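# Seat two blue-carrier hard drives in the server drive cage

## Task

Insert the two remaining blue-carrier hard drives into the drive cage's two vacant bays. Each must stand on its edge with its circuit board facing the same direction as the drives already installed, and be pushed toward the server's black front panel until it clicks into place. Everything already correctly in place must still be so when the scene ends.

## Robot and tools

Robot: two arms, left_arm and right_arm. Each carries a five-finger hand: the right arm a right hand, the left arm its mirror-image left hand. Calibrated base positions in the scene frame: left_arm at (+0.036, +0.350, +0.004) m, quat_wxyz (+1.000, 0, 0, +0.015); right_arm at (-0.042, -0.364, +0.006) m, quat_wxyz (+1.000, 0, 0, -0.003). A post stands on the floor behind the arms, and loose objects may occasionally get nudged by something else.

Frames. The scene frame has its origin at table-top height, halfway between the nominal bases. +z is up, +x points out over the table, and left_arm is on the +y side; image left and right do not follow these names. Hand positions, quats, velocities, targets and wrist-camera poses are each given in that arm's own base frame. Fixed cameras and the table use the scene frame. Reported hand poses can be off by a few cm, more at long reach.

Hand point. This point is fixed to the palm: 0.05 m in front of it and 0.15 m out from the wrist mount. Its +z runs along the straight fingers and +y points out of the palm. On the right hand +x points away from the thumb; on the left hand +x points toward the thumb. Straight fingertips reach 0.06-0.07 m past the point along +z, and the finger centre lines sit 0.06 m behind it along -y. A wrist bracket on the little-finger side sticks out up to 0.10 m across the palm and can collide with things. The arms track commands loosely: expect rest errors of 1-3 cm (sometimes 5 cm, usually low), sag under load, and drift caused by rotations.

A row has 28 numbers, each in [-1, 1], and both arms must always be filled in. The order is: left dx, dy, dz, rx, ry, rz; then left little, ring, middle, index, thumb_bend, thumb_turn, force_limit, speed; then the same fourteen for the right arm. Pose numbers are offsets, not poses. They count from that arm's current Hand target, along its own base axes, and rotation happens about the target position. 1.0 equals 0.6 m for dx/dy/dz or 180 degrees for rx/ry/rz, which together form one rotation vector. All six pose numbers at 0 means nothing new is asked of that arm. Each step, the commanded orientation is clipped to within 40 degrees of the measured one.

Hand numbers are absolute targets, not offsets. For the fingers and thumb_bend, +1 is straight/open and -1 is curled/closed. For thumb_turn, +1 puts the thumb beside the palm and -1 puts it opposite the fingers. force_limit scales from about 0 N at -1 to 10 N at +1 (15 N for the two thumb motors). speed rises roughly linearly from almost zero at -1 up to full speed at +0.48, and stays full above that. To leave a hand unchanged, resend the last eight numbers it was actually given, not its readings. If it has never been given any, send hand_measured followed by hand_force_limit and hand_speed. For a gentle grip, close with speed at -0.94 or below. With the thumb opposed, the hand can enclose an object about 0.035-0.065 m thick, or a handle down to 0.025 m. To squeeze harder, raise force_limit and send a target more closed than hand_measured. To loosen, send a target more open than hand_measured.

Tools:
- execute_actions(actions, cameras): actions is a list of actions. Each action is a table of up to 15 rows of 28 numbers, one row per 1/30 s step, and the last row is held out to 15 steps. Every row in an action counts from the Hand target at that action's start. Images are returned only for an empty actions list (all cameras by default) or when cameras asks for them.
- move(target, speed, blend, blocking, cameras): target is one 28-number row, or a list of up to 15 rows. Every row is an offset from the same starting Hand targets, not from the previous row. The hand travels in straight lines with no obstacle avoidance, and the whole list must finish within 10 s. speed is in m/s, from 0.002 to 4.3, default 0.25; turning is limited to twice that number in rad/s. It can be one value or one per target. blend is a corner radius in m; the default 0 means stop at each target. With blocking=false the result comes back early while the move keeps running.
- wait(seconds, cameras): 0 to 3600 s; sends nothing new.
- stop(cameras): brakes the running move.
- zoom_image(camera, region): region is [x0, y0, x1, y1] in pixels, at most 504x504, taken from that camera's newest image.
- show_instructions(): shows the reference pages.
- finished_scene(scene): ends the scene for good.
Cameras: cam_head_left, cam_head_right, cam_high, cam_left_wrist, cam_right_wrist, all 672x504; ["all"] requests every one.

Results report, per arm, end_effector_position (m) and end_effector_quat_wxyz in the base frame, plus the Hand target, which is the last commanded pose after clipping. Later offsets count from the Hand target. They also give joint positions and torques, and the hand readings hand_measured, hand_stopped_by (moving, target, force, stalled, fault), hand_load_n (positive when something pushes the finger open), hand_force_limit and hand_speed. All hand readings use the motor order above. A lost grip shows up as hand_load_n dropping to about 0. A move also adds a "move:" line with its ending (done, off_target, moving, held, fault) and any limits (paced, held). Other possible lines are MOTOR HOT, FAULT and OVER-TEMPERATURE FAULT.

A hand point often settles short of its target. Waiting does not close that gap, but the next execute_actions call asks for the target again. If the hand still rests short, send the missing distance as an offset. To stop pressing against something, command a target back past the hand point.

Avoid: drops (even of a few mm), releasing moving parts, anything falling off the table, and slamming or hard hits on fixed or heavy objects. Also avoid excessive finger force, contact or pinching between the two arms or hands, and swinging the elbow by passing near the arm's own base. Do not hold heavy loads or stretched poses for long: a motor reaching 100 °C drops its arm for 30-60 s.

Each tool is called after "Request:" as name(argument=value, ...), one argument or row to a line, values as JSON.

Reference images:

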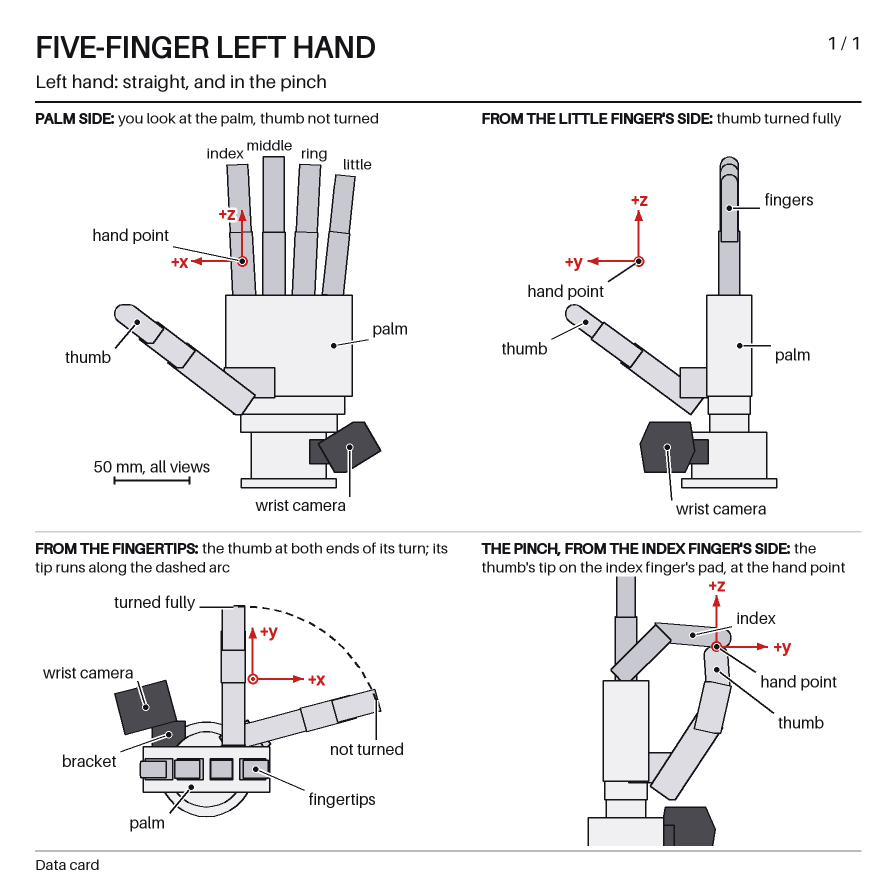

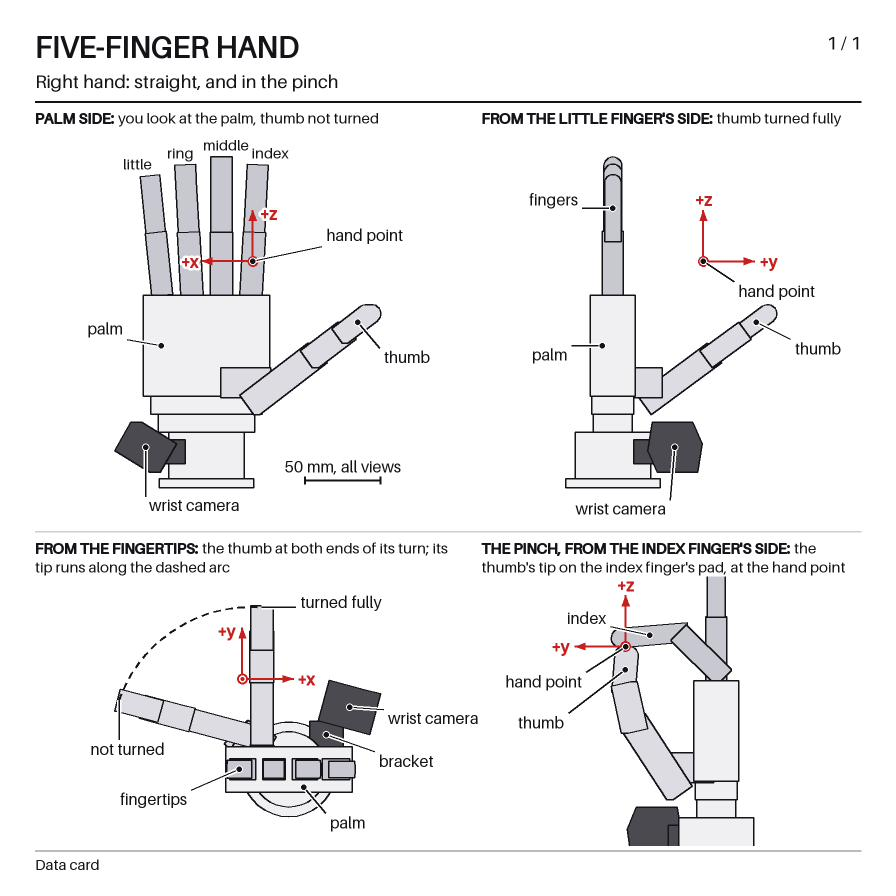

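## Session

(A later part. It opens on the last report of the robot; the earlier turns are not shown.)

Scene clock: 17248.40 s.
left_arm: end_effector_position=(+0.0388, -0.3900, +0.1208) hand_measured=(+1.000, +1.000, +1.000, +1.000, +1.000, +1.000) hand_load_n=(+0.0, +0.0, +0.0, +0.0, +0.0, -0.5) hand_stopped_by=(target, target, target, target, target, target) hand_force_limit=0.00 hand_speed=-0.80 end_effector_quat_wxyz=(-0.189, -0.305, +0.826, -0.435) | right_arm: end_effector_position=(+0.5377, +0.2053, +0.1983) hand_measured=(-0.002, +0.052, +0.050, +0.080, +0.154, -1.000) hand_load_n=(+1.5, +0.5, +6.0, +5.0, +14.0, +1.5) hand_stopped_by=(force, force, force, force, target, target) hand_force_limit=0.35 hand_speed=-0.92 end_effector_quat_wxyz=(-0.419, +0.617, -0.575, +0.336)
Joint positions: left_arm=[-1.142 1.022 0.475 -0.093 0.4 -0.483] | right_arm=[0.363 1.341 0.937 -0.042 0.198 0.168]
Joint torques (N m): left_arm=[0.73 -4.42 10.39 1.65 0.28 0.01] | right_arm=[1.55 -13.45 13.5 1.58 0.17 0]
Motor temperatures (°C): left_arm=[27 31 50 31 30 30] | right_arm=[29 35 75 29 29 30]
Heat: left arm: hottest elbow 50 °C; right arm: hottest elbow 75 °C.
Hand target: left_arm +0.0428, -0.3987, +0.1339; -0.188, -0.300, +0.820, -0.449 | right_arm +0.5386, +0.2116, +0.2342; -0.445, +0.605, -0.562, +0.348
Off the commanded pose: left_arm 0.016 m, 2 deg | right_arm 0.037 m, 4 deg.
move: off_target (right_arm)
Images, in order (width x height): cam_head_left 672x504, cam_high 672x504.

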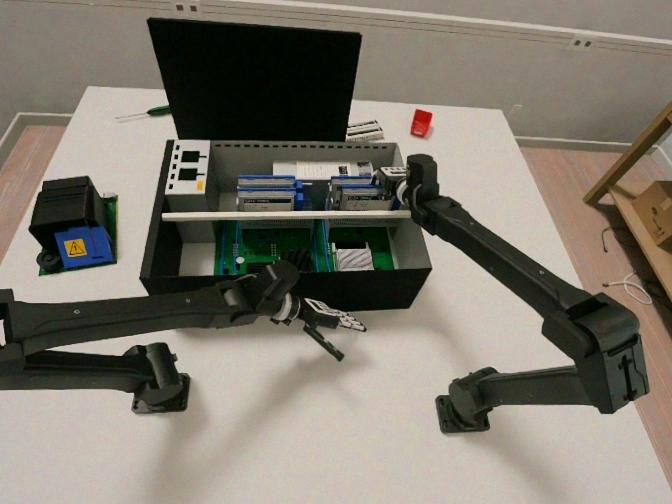

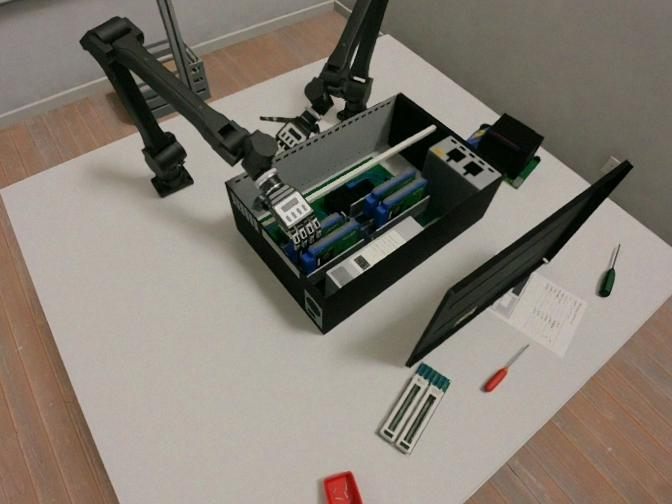

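Request:
move(
  target=[0,0,0,0,0,0,1,1,1,1,1,1,0,-0.8,-0.004,0.0,-0.025,0,0,0,-0.3,-0.3,-0.4,-0.4,0.15,-1,0.35,-0.92],
  speed=0.04,
  cameras=["cam_high","cam_head_left","cam_head_right"],
)

Request:
zoom_image(
  camera="cam_high",
  region=[306, 196, 366, 240],
)

Request:
zoom_image(
  camera="cam_head_left",
  region=[325, 170, 385, 215],
)

Scene clock: 17267.17 s.
left_arm: end_effector_position=(+0.0388, -0.3900, +0.1208) hand_measured=(+1.000, +1.000, +1.000, +1.000, +1.000, +1.000) hand_load_n=(+0.0, +0.0, +0.0, -0.5, +0.0, -0.5) hand_stopped_by=(target, target, target, target, target, target) hand_force_limit=0.00 hand_speed=-0.80 end_effector_quat_wxyz=(-0.189, -0.305, +0.826, -0.435) | right_arm: end_effector_position=(+0.5366, +0.2055, +0.1975) hand_measured=(-0.002, +0.052, +0.050, +0.080, +0.154, -1.000) hand_load_n=(+1.5, +0.5, +6.0, +5.5, +14.0, +1.5) hand_stopped_by=(force, force, force, force, target, target) hand_force_limit=0.35 hand_speed=-0.92 end_effector_quat_wxyz=(-0.423, +0.614, -0.574, +0.339)
Joint positions: left_arm=[-1.142 1.022 0.475 -0.093 0.4 -0.483] | right_arm=[0.365 1.337 0.924 -0.021 0.201 0.168]
Joint torques (N m): left_arm=[0.67 -4.48 10.39 1.65 0.28 0.01] | right_arm=[1.44 -11.87 11.47 2.35 0.19 0.02]
Motor temperatures (°C): left_arm=[27 31 50 31 30 30] | right_arm=[29 35 72 29 29 30]
Heat: left arm: hottest elbow 50 °C; right arm: hottest elbow 72 °C.
Hand target: left_arm +0.0428, -0.3987, +0.1339; -0.188, -0.300, +0.820, -0.449 | right_arm +0.5362, +0.2116, +0.2193; -0.445, +0.605, -0.562, +0.348
Off the commanded pose: left_arm 0.016 m, 2 deg | right_arm 0.022 m, 3 deg.
move: off_target (right_arm)
Images, in order (width x height): cam_head_left 672x504, cam_head_right 672x504, cam_high 672x504.

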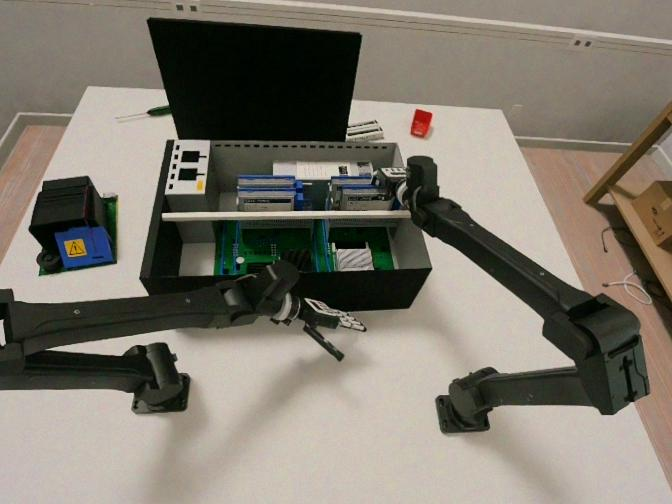

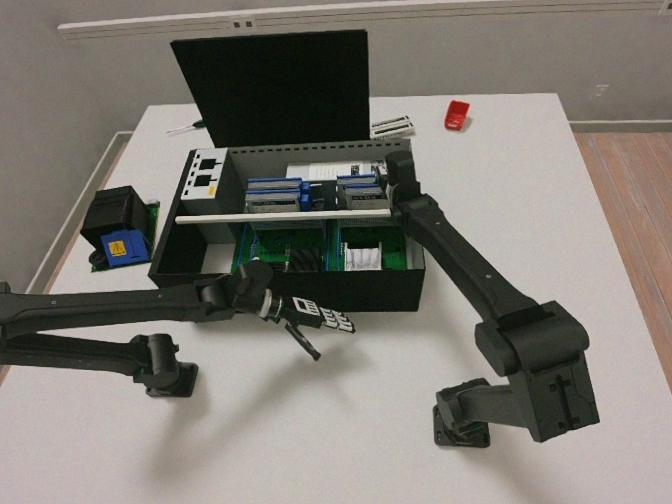

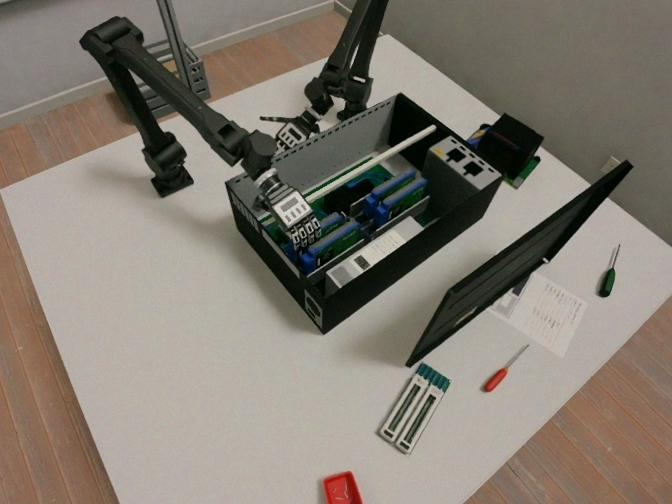

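Scaled by 8.400 from the camera's image (finer frame: 960x720).

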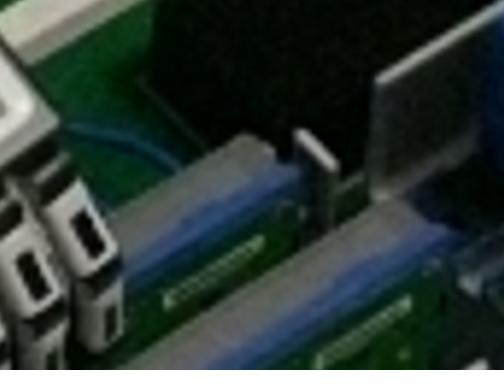

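Scaled by 8.400 from the camera's image (finer frame: 960x720).

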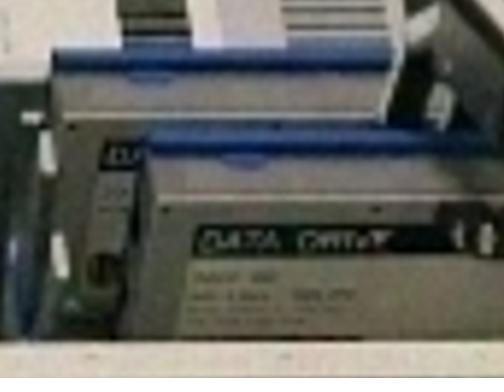

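Request:
move(
  target=[0,0,0,0,0,0,1,1,1,1,1,1,0,-0.8,-0.01,0.0,-0.004,0,0,0,-0.3,-0.3,-0.4,-0.4,0.15,-1,0.35,-0.92],
  speed=0.04,
  cameras=["cam_high","cam_head_left","cam_head_right"],
)

Request:
zoom_image(
  camera="cam_high",
  region=[306, 196, 366, 240],
)

Request:
zoom_image(
  camera="cam_head_left",
  region=[325, 170, 385, 215],
)

Scene clock: 17282.53 s.
left_arm: end_effector_position=(+0.0388, -0.3900, +0.1208) hand_measured=(+1.000, +1.000, +1.000, +1.000, +1.000, +1.000) hand_load_n=(+0.0, +0.0, +0.0, +0.0, -0.5, -0.5) hand_stopped_by=(target, target, target, target, target, target) hand_force_limit=0.00 hand_speed=-0.80 end_effector_quat_wxyz=(-0.189, -0.305, +0.826, -0.435) | right_arm: end_effector_position=(+0.5323, +0.2053, +0.1976) hand_measured=(-0.002, +0.052, +0.050, +0.080, +0.154, -1.000) hand_load_n=(+1.5, +0.5, +6.0, +4.5, +15.0, +2.0) hand_stopped_by=(force, force, force, force, target, target) hand_force_limit=0.35 hand_speed=-0.92 end_effector_quat_wxyz=(-0.425, +0.613, -0.572, +0.341)
Joint positions: left_arm=[-1.142 1.022 0.475 -0.093 0.4 -0.483] | right_arm=[0.369 1.325 0.909 -0.011 0.206 0.168]
Joint torques (N m): left_arm=[0.73 -4.48 10.39 1.65 0.28 0.01] | right_arm=[1.67 -12.51 11.48 2.4 0.15 0.03]
Motor temperatures (°C): left_arm=[27 31 50 31 30 30] | right_arm=[29 35 72 29 29 30]
Heat: left arm: hottest elbow 50 °C; right arm: hottest elbow 72 °C.
Hand target: left_arm +0.0428, -0.3987, +0.1339; -0.188, -0.300, +0.820, -0.449 | right_arm +0.5302, +0.2117, +0.2169; -0.445, +0.604, -0.561, +0.348
Off the commanded pose: left_arm 0.016 m, 2 deg | right_arm 0.020 m, 3 deg.
move: off_target (right_arm)
Images, in order (width x height): cam_head_left 672x504, cam_head_right 672x504, cam_high 672x504.

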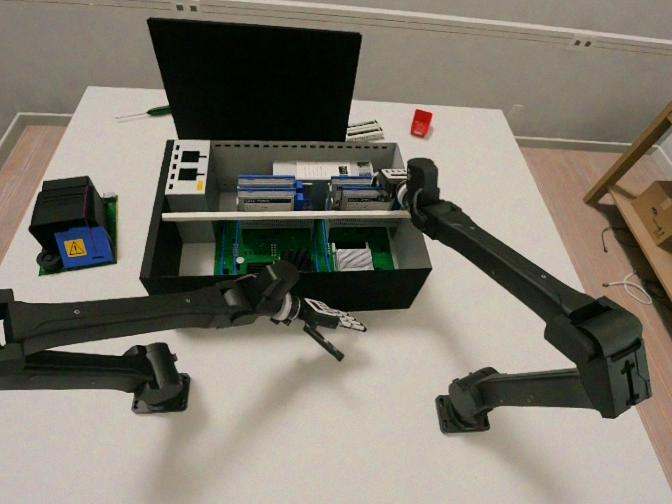

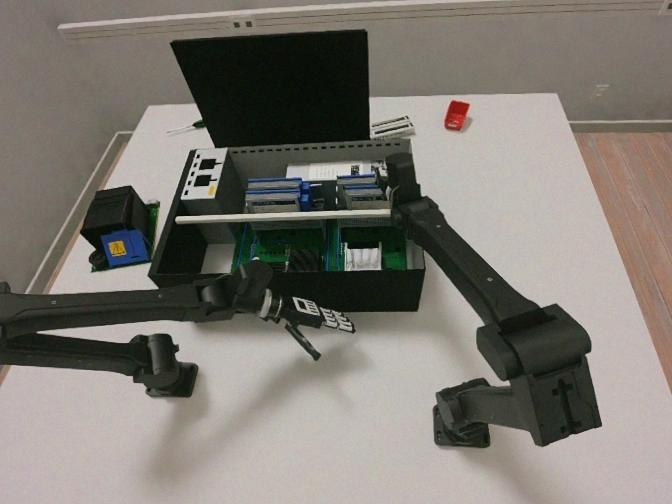

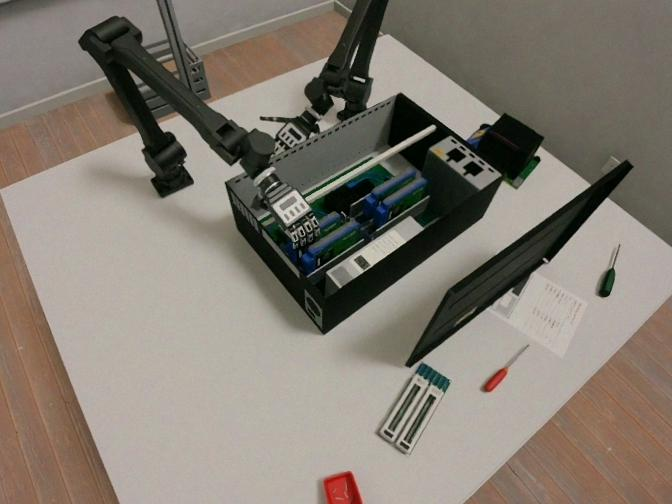

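Scaled by 8.400 from the camera's image (finer frame: 960x720).

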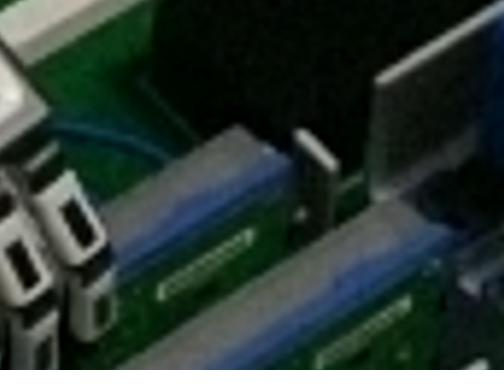

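Scaled by 8.400 from the camera's image (finer frame: 960x720).

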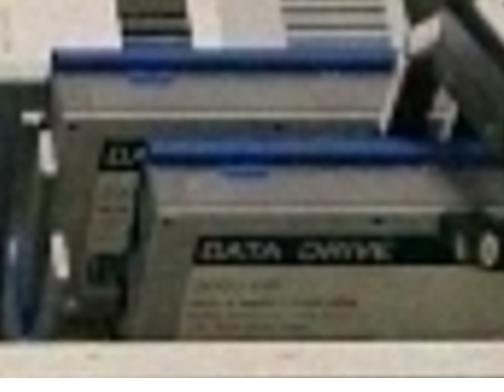

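Request:
move(
  target=[0,0,0,0,0,0,1,1,1,1,1,1,0,-0.8,0.002,0.0,-0.02,0,0,0,-0.3,-0.3,-0.4,-0.4,0.15,-1,0.35,-0.92],
  speed=0.04,
  cameras=["cam_high","cam_head_left"],
)

Request:
zoom_image(
  camera="cam_high",
  region=[306, 196, 366, 240],
)

Request:
zoom_image(
  camera="cam_head_left",
  region=[325, 170, 385, 215],
)

Scene clock: 17295.20 s.
left_arm: end_effector_position=(+0.0388, -0.3900, +0.1208) hand_measured=(+1.000, +1.000, +1.000, +1.000, +1.000, +1.000) hand_load_n=(+0.0, +0.0, +0.0, -0.5, +0.0, +0.0) hand_stopped_by=(target, target, target, target, target, target) hand_force_limit=0.00 hand_speed=-0.80 end_effector_quat_wxyz=(-0.189, -0.305, +0.826, -0.435) | right_arm: end_effector_position=(+0.5331, +0.2053, +0.1969) hand_measured=(-0.002, +0.052, +0.050, +0.080, +0.154, -1.000) hand_load_n=(+2.0, +1.0, +6.0, +5.5, +12.5, +1.5) hand_stopped_by=(force, force, force, force, target, target) hand_force_limit=0.35 hand_speed=-0.92 end_effector_quat_wxyz=(-0.432, +0.608, -0.569, +0.345)
Joint positions: left_arm=[-1.142 1.022 0.475 -0.093 0.4 -0.483] | right_arm=[0.369 1.325 0.894 0.024 0.207 0.167]
Joint torques (N m): left_arm=[0.73 -4.42 10.39 1.63 0.28 0.01] | right_arm=[1.44 -11.16 10.89 2.14 0.03 0.04]
Motor temperatures (°C): left_arm=[27 31 50 31 30 30] | right_arm=[29 35 70 29 29 30]
Heat: left arm: hottest elbow 50 °C; right arm: hottest elbow 70 °C.
Hand target: left_arm +0.0428, -0.3987, +0.1339; -0.188, -0.300, +0.820, -0.449 | right_arm +0.5314, +0.2116, +0.2049; -0.445, +0.604, -0.562, +0.348
Off the commanded pose: left_arm 0.016 m, 2 deg | right_arm 0.010 m, 2 deg.
move: done
Images, in order (width x height): cam_head_left 672x504, cam_high 672x504.

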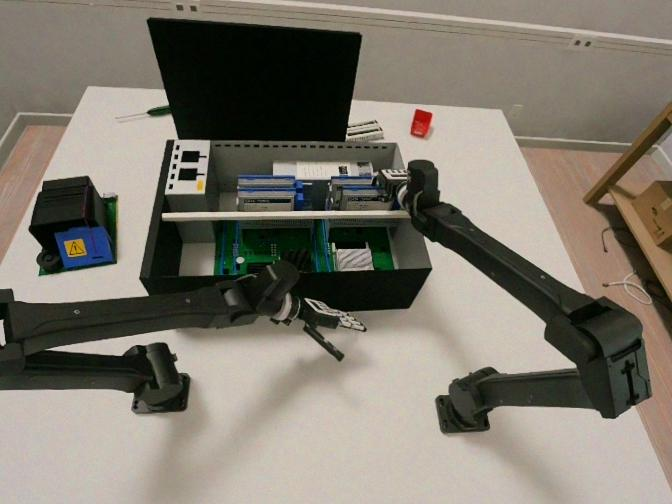

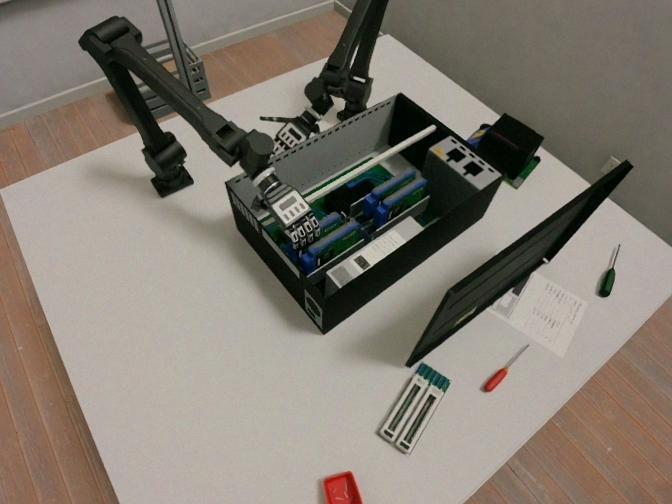

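Scaled by 8.400 from the camera's image (finer frame: 960x720).

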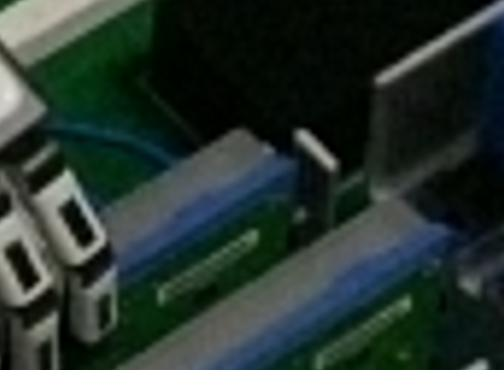

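Scaled by 8.400 from the camera's image (finer frame: 960x720).

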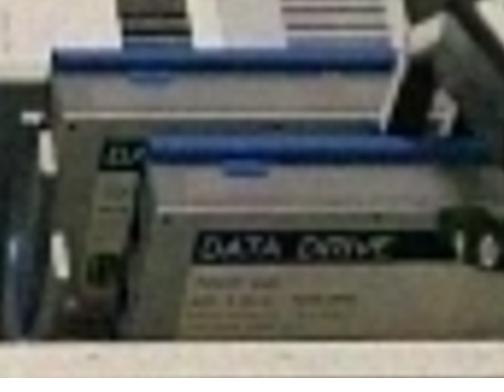

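Request:
zoom_image(
  camera="cam_head_left",
  region=[336, 180, 366, 202],
)

Request:
zoom_image(
  camera="cam_head_left",
  region=[326, 170, 356, 192],
)

Request:
zoom_image(
  camera="cam_high",
  region=[322, 204, 352, 226],
)

Request:
zoom_image(
  camera="cam_high",
  region=[338, 212, 368, 234],
)

Scaled by 16.800 from the camera's image (finer frame: 960x720).

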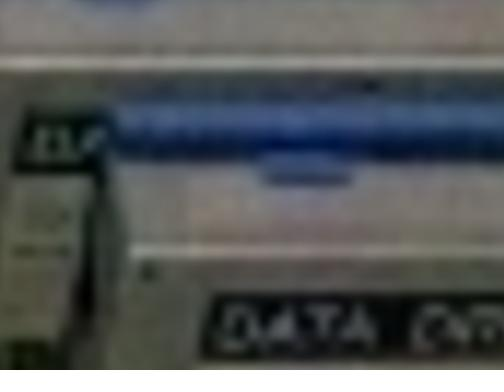

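Scaled by 16.800 from the camera's image (finer frame: 960x720).

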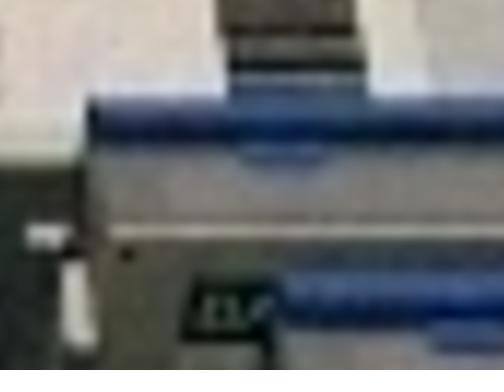

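Scaled by 16.800 from the camera's image (finer frame: 960x720).

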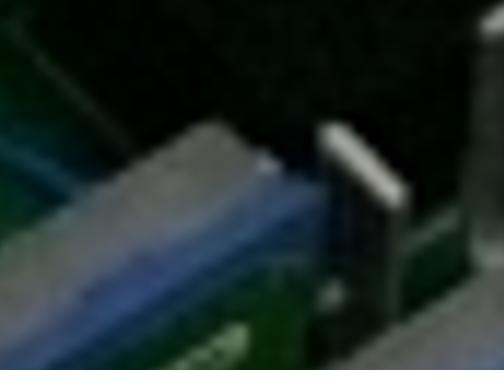

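Scaled by 16.800 from the camera's image (finer frame: 960x720).

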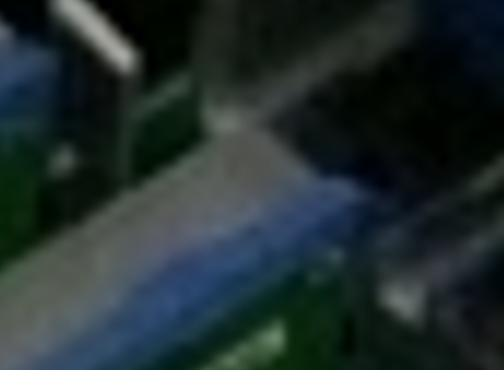

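Request:
wait(
  seconds=0.5,
  cameras=["cam_right_wrist","cam_head_right","cam_head_left","cam_high"],
)

Request:
zoom_image(
  camera="cam_right_wrist",
  region=[300, 340, 480, 475],
)

Scene clock: 17348.57 s.
left_arm: end_effector_position=(+0.0388, -0.3900, +0.1208) hand_measured=(+1.000, +1.000, +1.000, +1.000, +1.000, +1.000) hand_load_n=(+0.0, +0.0, +0.0, +0.0, +0.0, +0.0) hand_stopped_by=(target, target, target, target, target, target) hand_force_limit=0.00 hand_speed=-0.80 end_effector_quat_wxyz=(-0.189, -0.305, +0.826, -0.435) | right_arm: end_effector_position=(+0.5331, +0.2053, +0.1969) hand_measured=(-0.002, +0.052, +0.050, +0.080, +0.154, -1.000) hand_load_n=(+2.0, +1.0, +6.0, +5.5, +13.0, +1.5) hand_stopped_by=(force, force, force, force, target, target) hand_force_limit=0.35 hand_speed=-0.92 end_effector_quat_wxyz=(-0.432, +0.608, -0.569, +0.345)
Joint positions: left_arm=[-1.142 1.022 0.475 -0.093 0.4 -0.483] | right_arm=[0.369 1.325 0.894 0.024 0.207 0.167]
Joint torques (N m): left_arm=[0.67 -4.42 10.39 1.65 0.28 0.01] | right_arm=[1.08 -11.11 11.14 2.18 0.08 -0.01]
Motor temperatures (°C): left_arm=[27 31 50 31 30 30] | right_arm=[29 35 65 29 29 30]
Heat: left arm: hottest elbow 50 °C; right arm: hottest elbow 65 °C.
Hand target: left_arm +0.0428, -0.3987, +0.1339; -0.188, -0.300, +0.820, -0.449 | right_arm +0.5314, +0.2116, +0.2049; -0.445, +0.604, -0.562, +0.348
Off the commanded pose: left_arm 0.016 m, 2 deg | right_arm 0.010 m, 2 deg.
wait: 0.50 s; at rest from the start
cam_right_wrist: T_world_to_cam=[[-0.37977, -0.227, -0.8968, 0.42189], [-0.664, 0.74188, 0.0934, 0.17869], [0.64411, 0.63094, -0.43247, -0.27524]] pos_world=[0.45616, 0.13686, 0.24263]
Images, in order (width x height): cam_head_left 672x504, cam_head_right 672x504, cam_high 672x504, cam_right_wrist 672x504.

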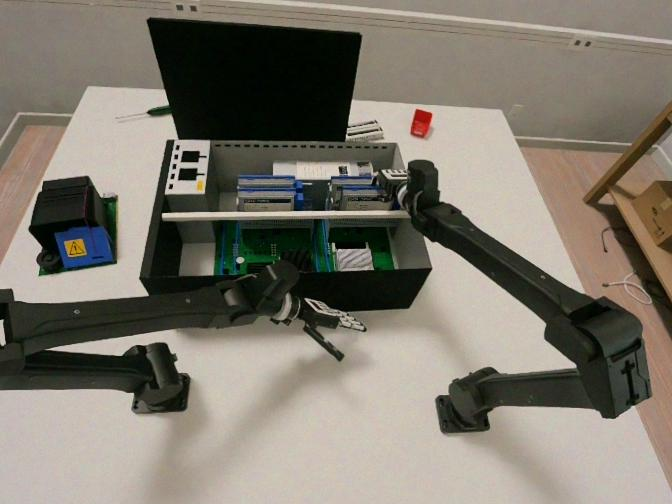

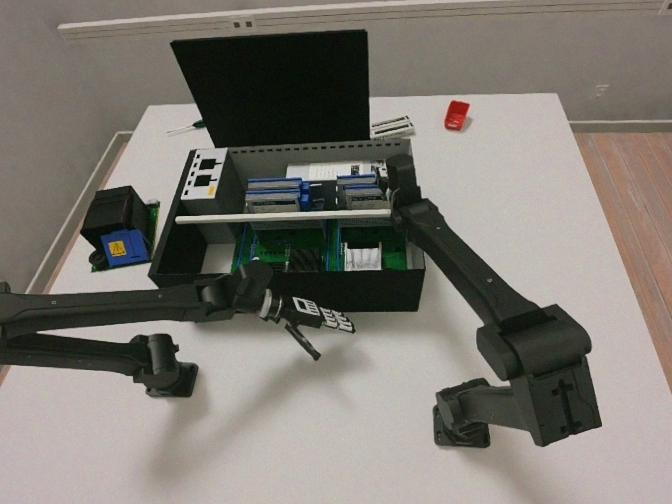

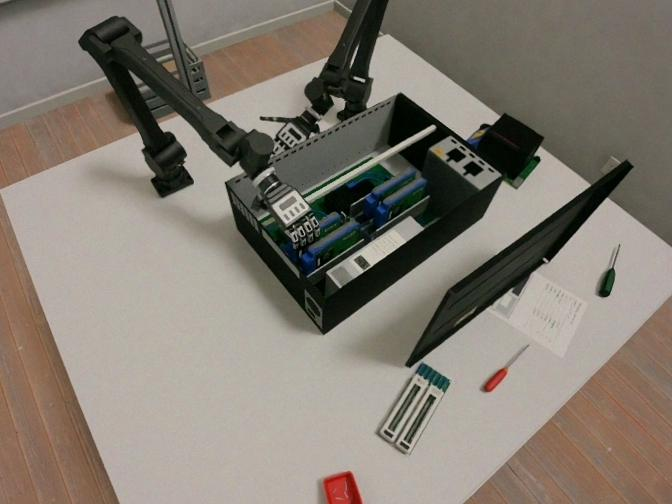

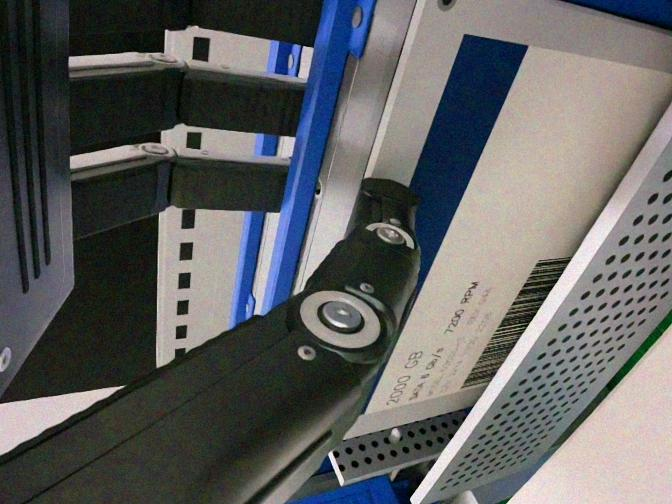

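Scaled by 2.800 from the camera's image (finer frame: 960x720).

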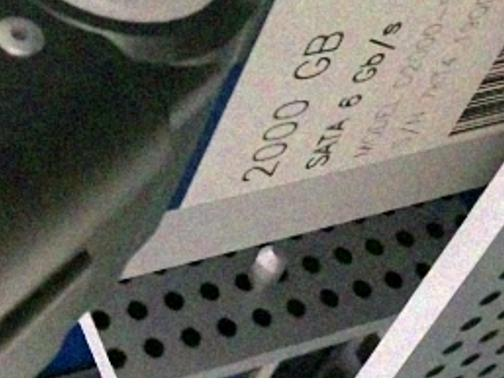

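Request:
move(
  target=[0,0,0,0,0,0,1,1,1,1,1,1,0,-0.8,0.012,0.0,0.05,0,0.0255,0,-0.3,-0.3,-0.4,-0.4,0.15,-1,0.35,-0.92],
  speed=0.04,
  cameras=["cam_high","cam_head_left"],
)

Request:
zoom_image(
  camera="cam_high",
  region=[306, 196, 366, 240],
)

Request:
zoom_image(
  camera="cam_head_left",
  region=[325, 170, 385, 215],
)

Scene clock: 17387.60 s.
left_arm: end_effector_position=(+0.0388, -0.3900, +0.1208) hand_measured=(+1.000, +1.000, +1.000, +1.000, +1.000, +1.000) hand_load_n=(+0.0, +0.0, +0.0, +0.0, +0.0, +0.0) hand_stopped_by=(target, target, target, target, target, target) hand_force_limit=0.00 hand_speed=-0.80 end_effector_quat_wxyz=(-0.189, -0.305, +0.826, -0.435) | right_arm: end_effector_position=(+0.5202, +0.2055, +0.1989) hand_measured=(-0.002, +0.052, +0.050, +0.080, +0.150, -1.000) hand_load_n=(+0.0, +0.0, +0.0, +0.0, +0.0, +0.0) hand_stopped_by=(force, force, force, force, target, target) hand_force_limit=0.35 hand_speed=-0.92 end_effector_quat_wxyz=(-0.398, +0.635, -0.582, +0.316)
Joint positions: left_arm=[-1.142 1.022 0.475 -0.093 0.4 -0.483] | right_arm=[0.369 1.313 0.954 -0.155 0.183 0.175]
Joint torques (N m): left_arm=[0.62 -4.54 10.4 1.62 0.28 0.01] | right_arm=[0.79 -10.05 17.26 1.24 -0.07 0.15]
Motor temperatures (°C): left_arm=[27 31 50 31 30 30] | right_arm=[29 35 64 29 29 30]
Heat: left arm: hottest elbow 50 °C; right arm: hottest elbow 64 °C.
Hand target: left_arm +0.0428, -0.3987, +0.1339; -0.188, -0.300, +0.820, -0.449 | right_arm +0.5386, +0.2116, +0.2348; -0.422, +0.618, -0.579, +0.324
Off the commanded pose: left_arm 0.016 m, 2 deg | right_arm 0.041 m, 4 deg.
move: off_target (right_arm)
Images, in order (width x height): cam_head_left 672x504, cam_high 672x504.

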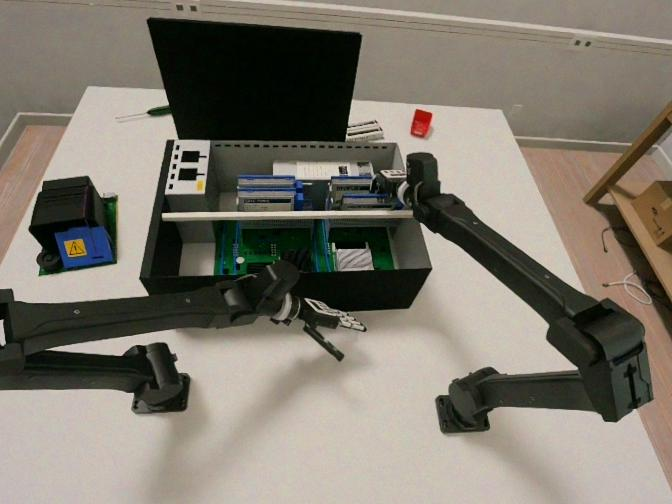

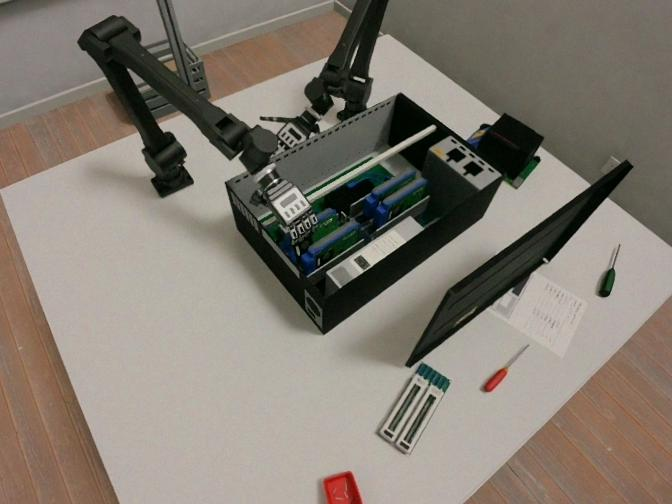

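Scaled by 8.400 from the camera's image (finer frame: 960x720).

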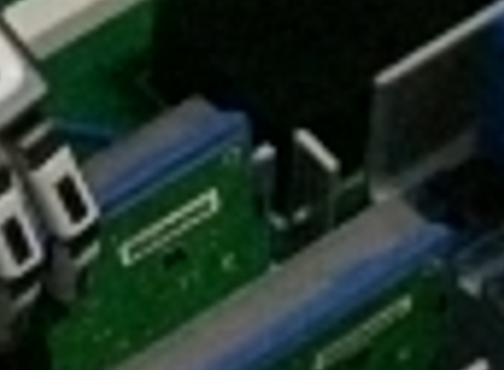

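Scaled by 8.400 from the camera's image (finer frame: 960x720).

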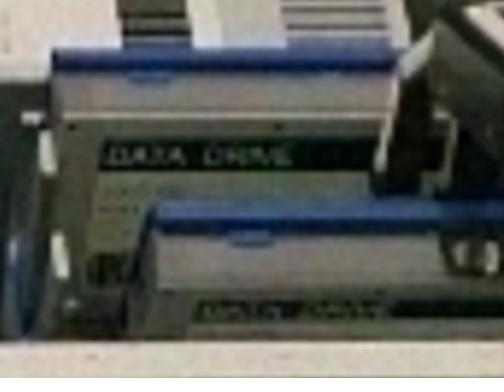

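Request:
move(
  target=[0,0,0,0,0,0,1,1,1,1,1,1,0,-0.8,0.02,0.0,0,0,0,0,-0.3,-0.3,-0.4,-0.4,0.15,-1,0.35,-0.92],
  speed=0.03,
  cameras=["cam_high","cam_head_left","cam_right_wrist"],
)

Request:
zoom_image(
  camera="cam_high",
  region=[306, 196, 366, 240],
)

Request:
zoom_image(
  camera="cam_head_left",
  region=[325, 170, 385, 215],
)

Scene clock: 17413.87 s.
left_arm: end_effector_position=(+0.0388, -0.3900, +0.1208) hand_measured=(+1.000, +1.000, +1.000, +1.000, +1.000, +1.000) hand_load_n=(+0.0, +0.0, +0.0, +0.0, +0.0, +0.0) hand_stopped_by=(target, target, target, target, target, target) hand_force_limit=0.00 hand_speed=-0.80 end_effector_quat_wxyz=(-0.189, -0.305, +0.826, -0.435) | right_arm: end_effector_position=(+0.5297, +0.2073, +0.2052) hand_measured=(-0.002, +0.052, +0.050, +0.080, +0.150, -1.000) hand_load_n=(+0.0, +0.0, +0.0, +0.0, +0.0, +0.0) hand_stopped_by=(force, force, force, force, target, target) hand_force_limit=0.35 hand_speed=-0.92 end_effector_quat_wxyz=(-0.403, +0.632, -0.581, +0.316)
Joint positions: left_arm=[-1.142 1.022 0.475 -0.093 0.4 -0.483] | right_arm=[0.363 1.329 0.981 -0.155 0.175 0.175]
Joint torques (N m): left_arm=[0.62 -4.48 10.39 1.63 0.28 0.01] | right_arm=[-0.26 -9.52 17.52 1.35 -0.07 0.15]
Motor temperatures (°C): left_arm=[27 31 50 31 30 30] | right_arm=[29 34 67 28 29 30]
Heat: left arm: hottest elbow 50 °C; right arm: hottest elbow 67 °C.
Hand target: left_arm +0.0428, -0.3987, +0.1339; -0.188, -0.300, +0.820, -0.449 | right_arm +0.5507, +0.2114, +0.2346; -0.422, +0.618, -0.579, +0.324
Off the commanded pose: left_arm 0.016 m, 2 deg | right_arm 0.036 m, 3 deg.
move: off_target (right_arm)
cam_right_wrist: T_world_to_cam=[[-0.45945, -0.24809, -0.85285, 0.466], [-0.66658, 0.7309, 0.14648, 0.1669], [0.58701, 0.63579, -0.50118, -0.22736]] pos_world=[0.45882, 0.13818, 0.25903]
Images, in order (width x height): cam_head_left 672x504, cam_high 672x504, cam_right_wrist 672x504.

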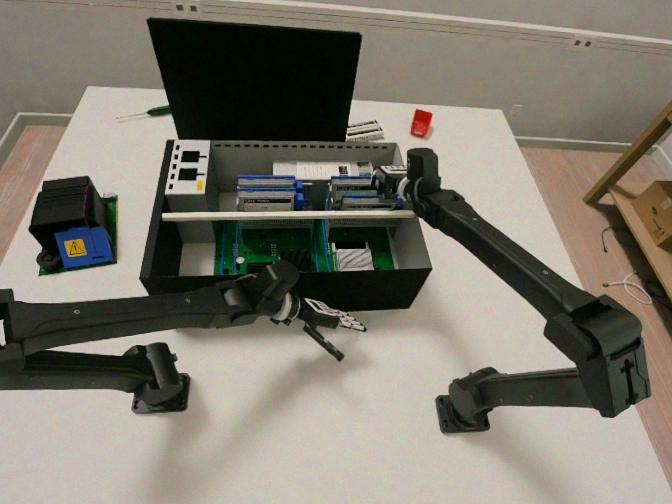

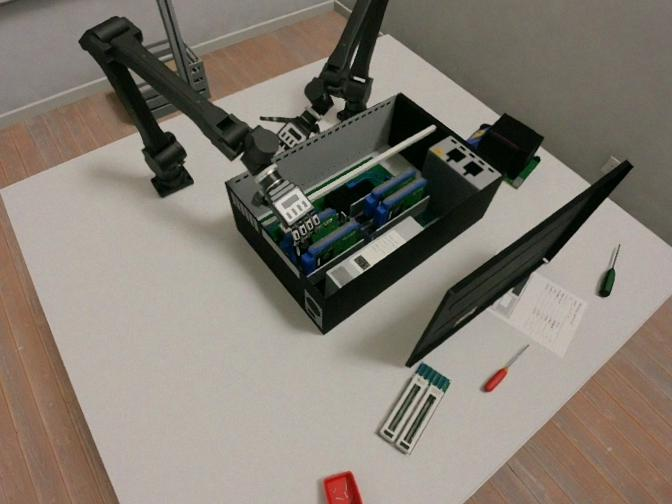

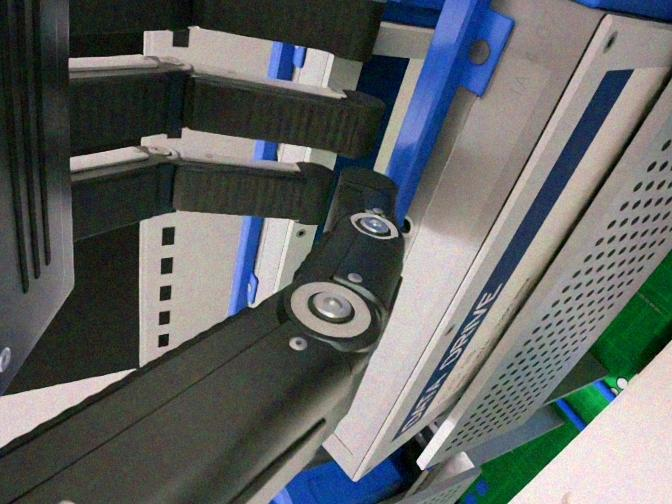

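Scaled by 8.400 from the camera's image (finer frame: 960x720).

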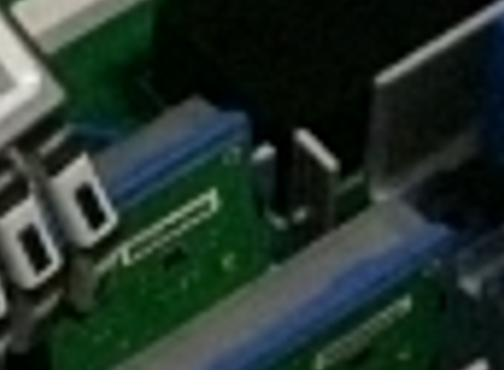

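Scaled by 8.400 from the camera's image (finer frame: 960x720).

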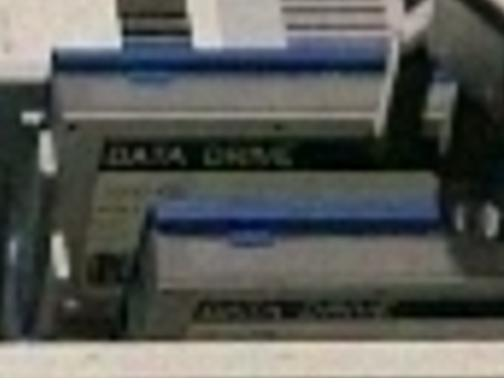

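Request:
move(
  target=[0,0,0,0,0,0,1,1,1,1,1,1,0,-0.8,-0.01,0.0,0.13,0,0,0,-0.3,-0.3,-0.4,-0.4,0.15,-1,0.35,-0.92],
  speed=0.08,
  cameras=["cam_high","cam_head_left","cam_right_wrist"],
)

Scene clock: 17468.97 s.
left_arm: end_effector_position=(+0.0388, -0.3900, +0.1208) hand_measured=(+1.000, +1.000, +1.000, +1.000, +1.000, +1.000) hand_load_n=(+0.0, +0.0, +0.0, +0.0, +0.0, +0.0) hand_stopped_by=(target, target, target, target, target, target) hand_force_limit=0.00 hand_speed=-0.80 end_effector_quat_wxyz=(-0.189, -0.305, +0.826, -0.435) | right_arm: end_effector_position=(+0.5309, +0.2077, +0.2702) hand_measured=(-0.002, +0.052, +0.050, +0.080, +0.150, -1.000) hand_load_n=(+0.0, +0.0, +0.0, +0.0, +0.0, +0.0) hand_stopped_by=(force, force, force, force, target, target) hand_force_limit=0.35 hand_speed=-0.92 end_effector_quat_wxyz=(-0.396, +0.637, -0.584, +0.312)
Joint positions: left_arm=[-1.142 1.022 0.475 -0.093 0.4 -0.483] | right_arm=[0.363 1.295 1.136 -0.365 0.175 0.175]
Joint torques (N m): left_arm=[0.67 -4.48 10.39 1.63 0.28 0.01] | right_arm=[-0.32 -11.58 18.32 1.33 0.07 0.13]
Motor temperatures (°C): left_arm=[27 31 50 31 30 30] | right_arm=[29 34 77 28 29 30]
Heat: left arm: hottest elbow 50 °C; right arm: hottest elbow 77 °C.
Hand target: left_arm +0.0428, -0.3987, +0.1339; -0.188, -0.300, +0.820, -0.449 | right_arm +0.5446, +0.2114, +0.3126; -0.422, +0.618, -0.579, +0.324
Off the commanded pose: left_arm 0.016 m, 2 deg | right_arm 0.045 m, 4 deg.
move: off_target (right_arm)
cam_right_wrist: T_world_to_cam=[[-0.47486, -0.25391, -0.84264, 0.52874], [-0.66384, 0.73194, 0.15354, 0.15429], [0.57778, 0.63228, -0.51613, -0.18608]] pos_world=[0.46102, 0.13897, 0.32581]
Images, in order (width x height): cam_head_left 672x504, cam_high 672x504, cam_right_wrist 672x504.

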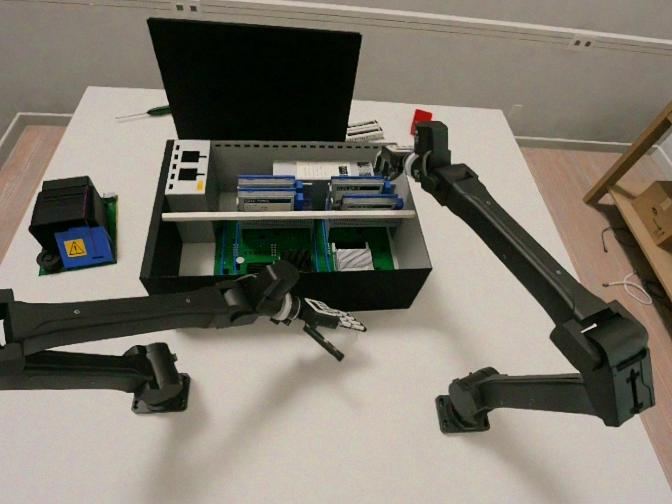

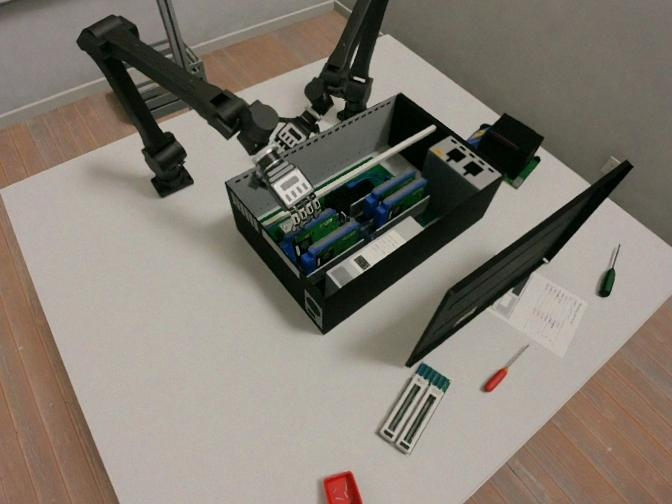

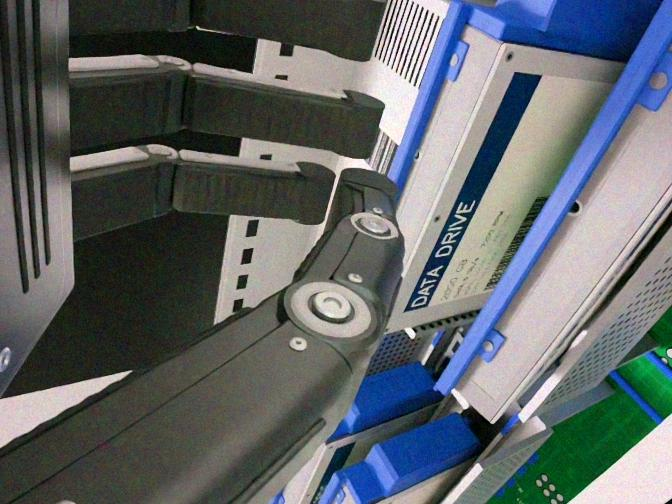

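Request:
zoom_image(
  camera="cam_right_wrist",
  region=[360, 250, 600, 430],
)

Request:
zoom_image(
  camera="cam_high",
  region=[270, 190, 370, 265],
)

Request:
zoom_image(
  camera="cam_head_left",
  region=[325, 170, 425, 245],
)

Scaled by 2.100 from the camera's image (finer frame: 960x720).

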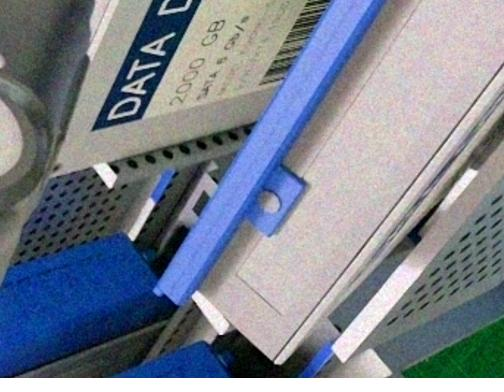

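Scaled by 5.040 from the camera's image (finer frame: 960x720).

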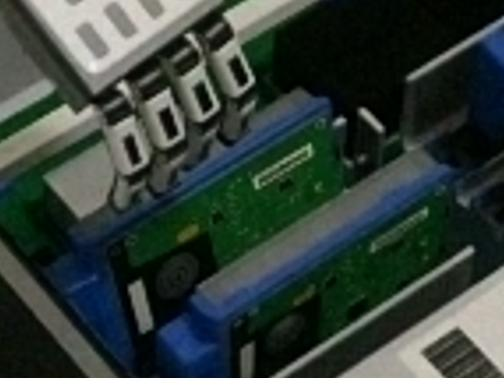

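Scaled by 5.040 from the camera's image (finer frame: 960x720).

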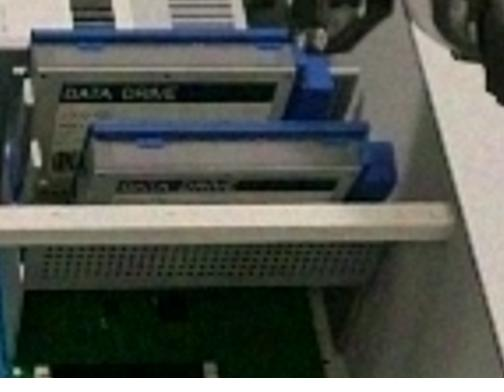

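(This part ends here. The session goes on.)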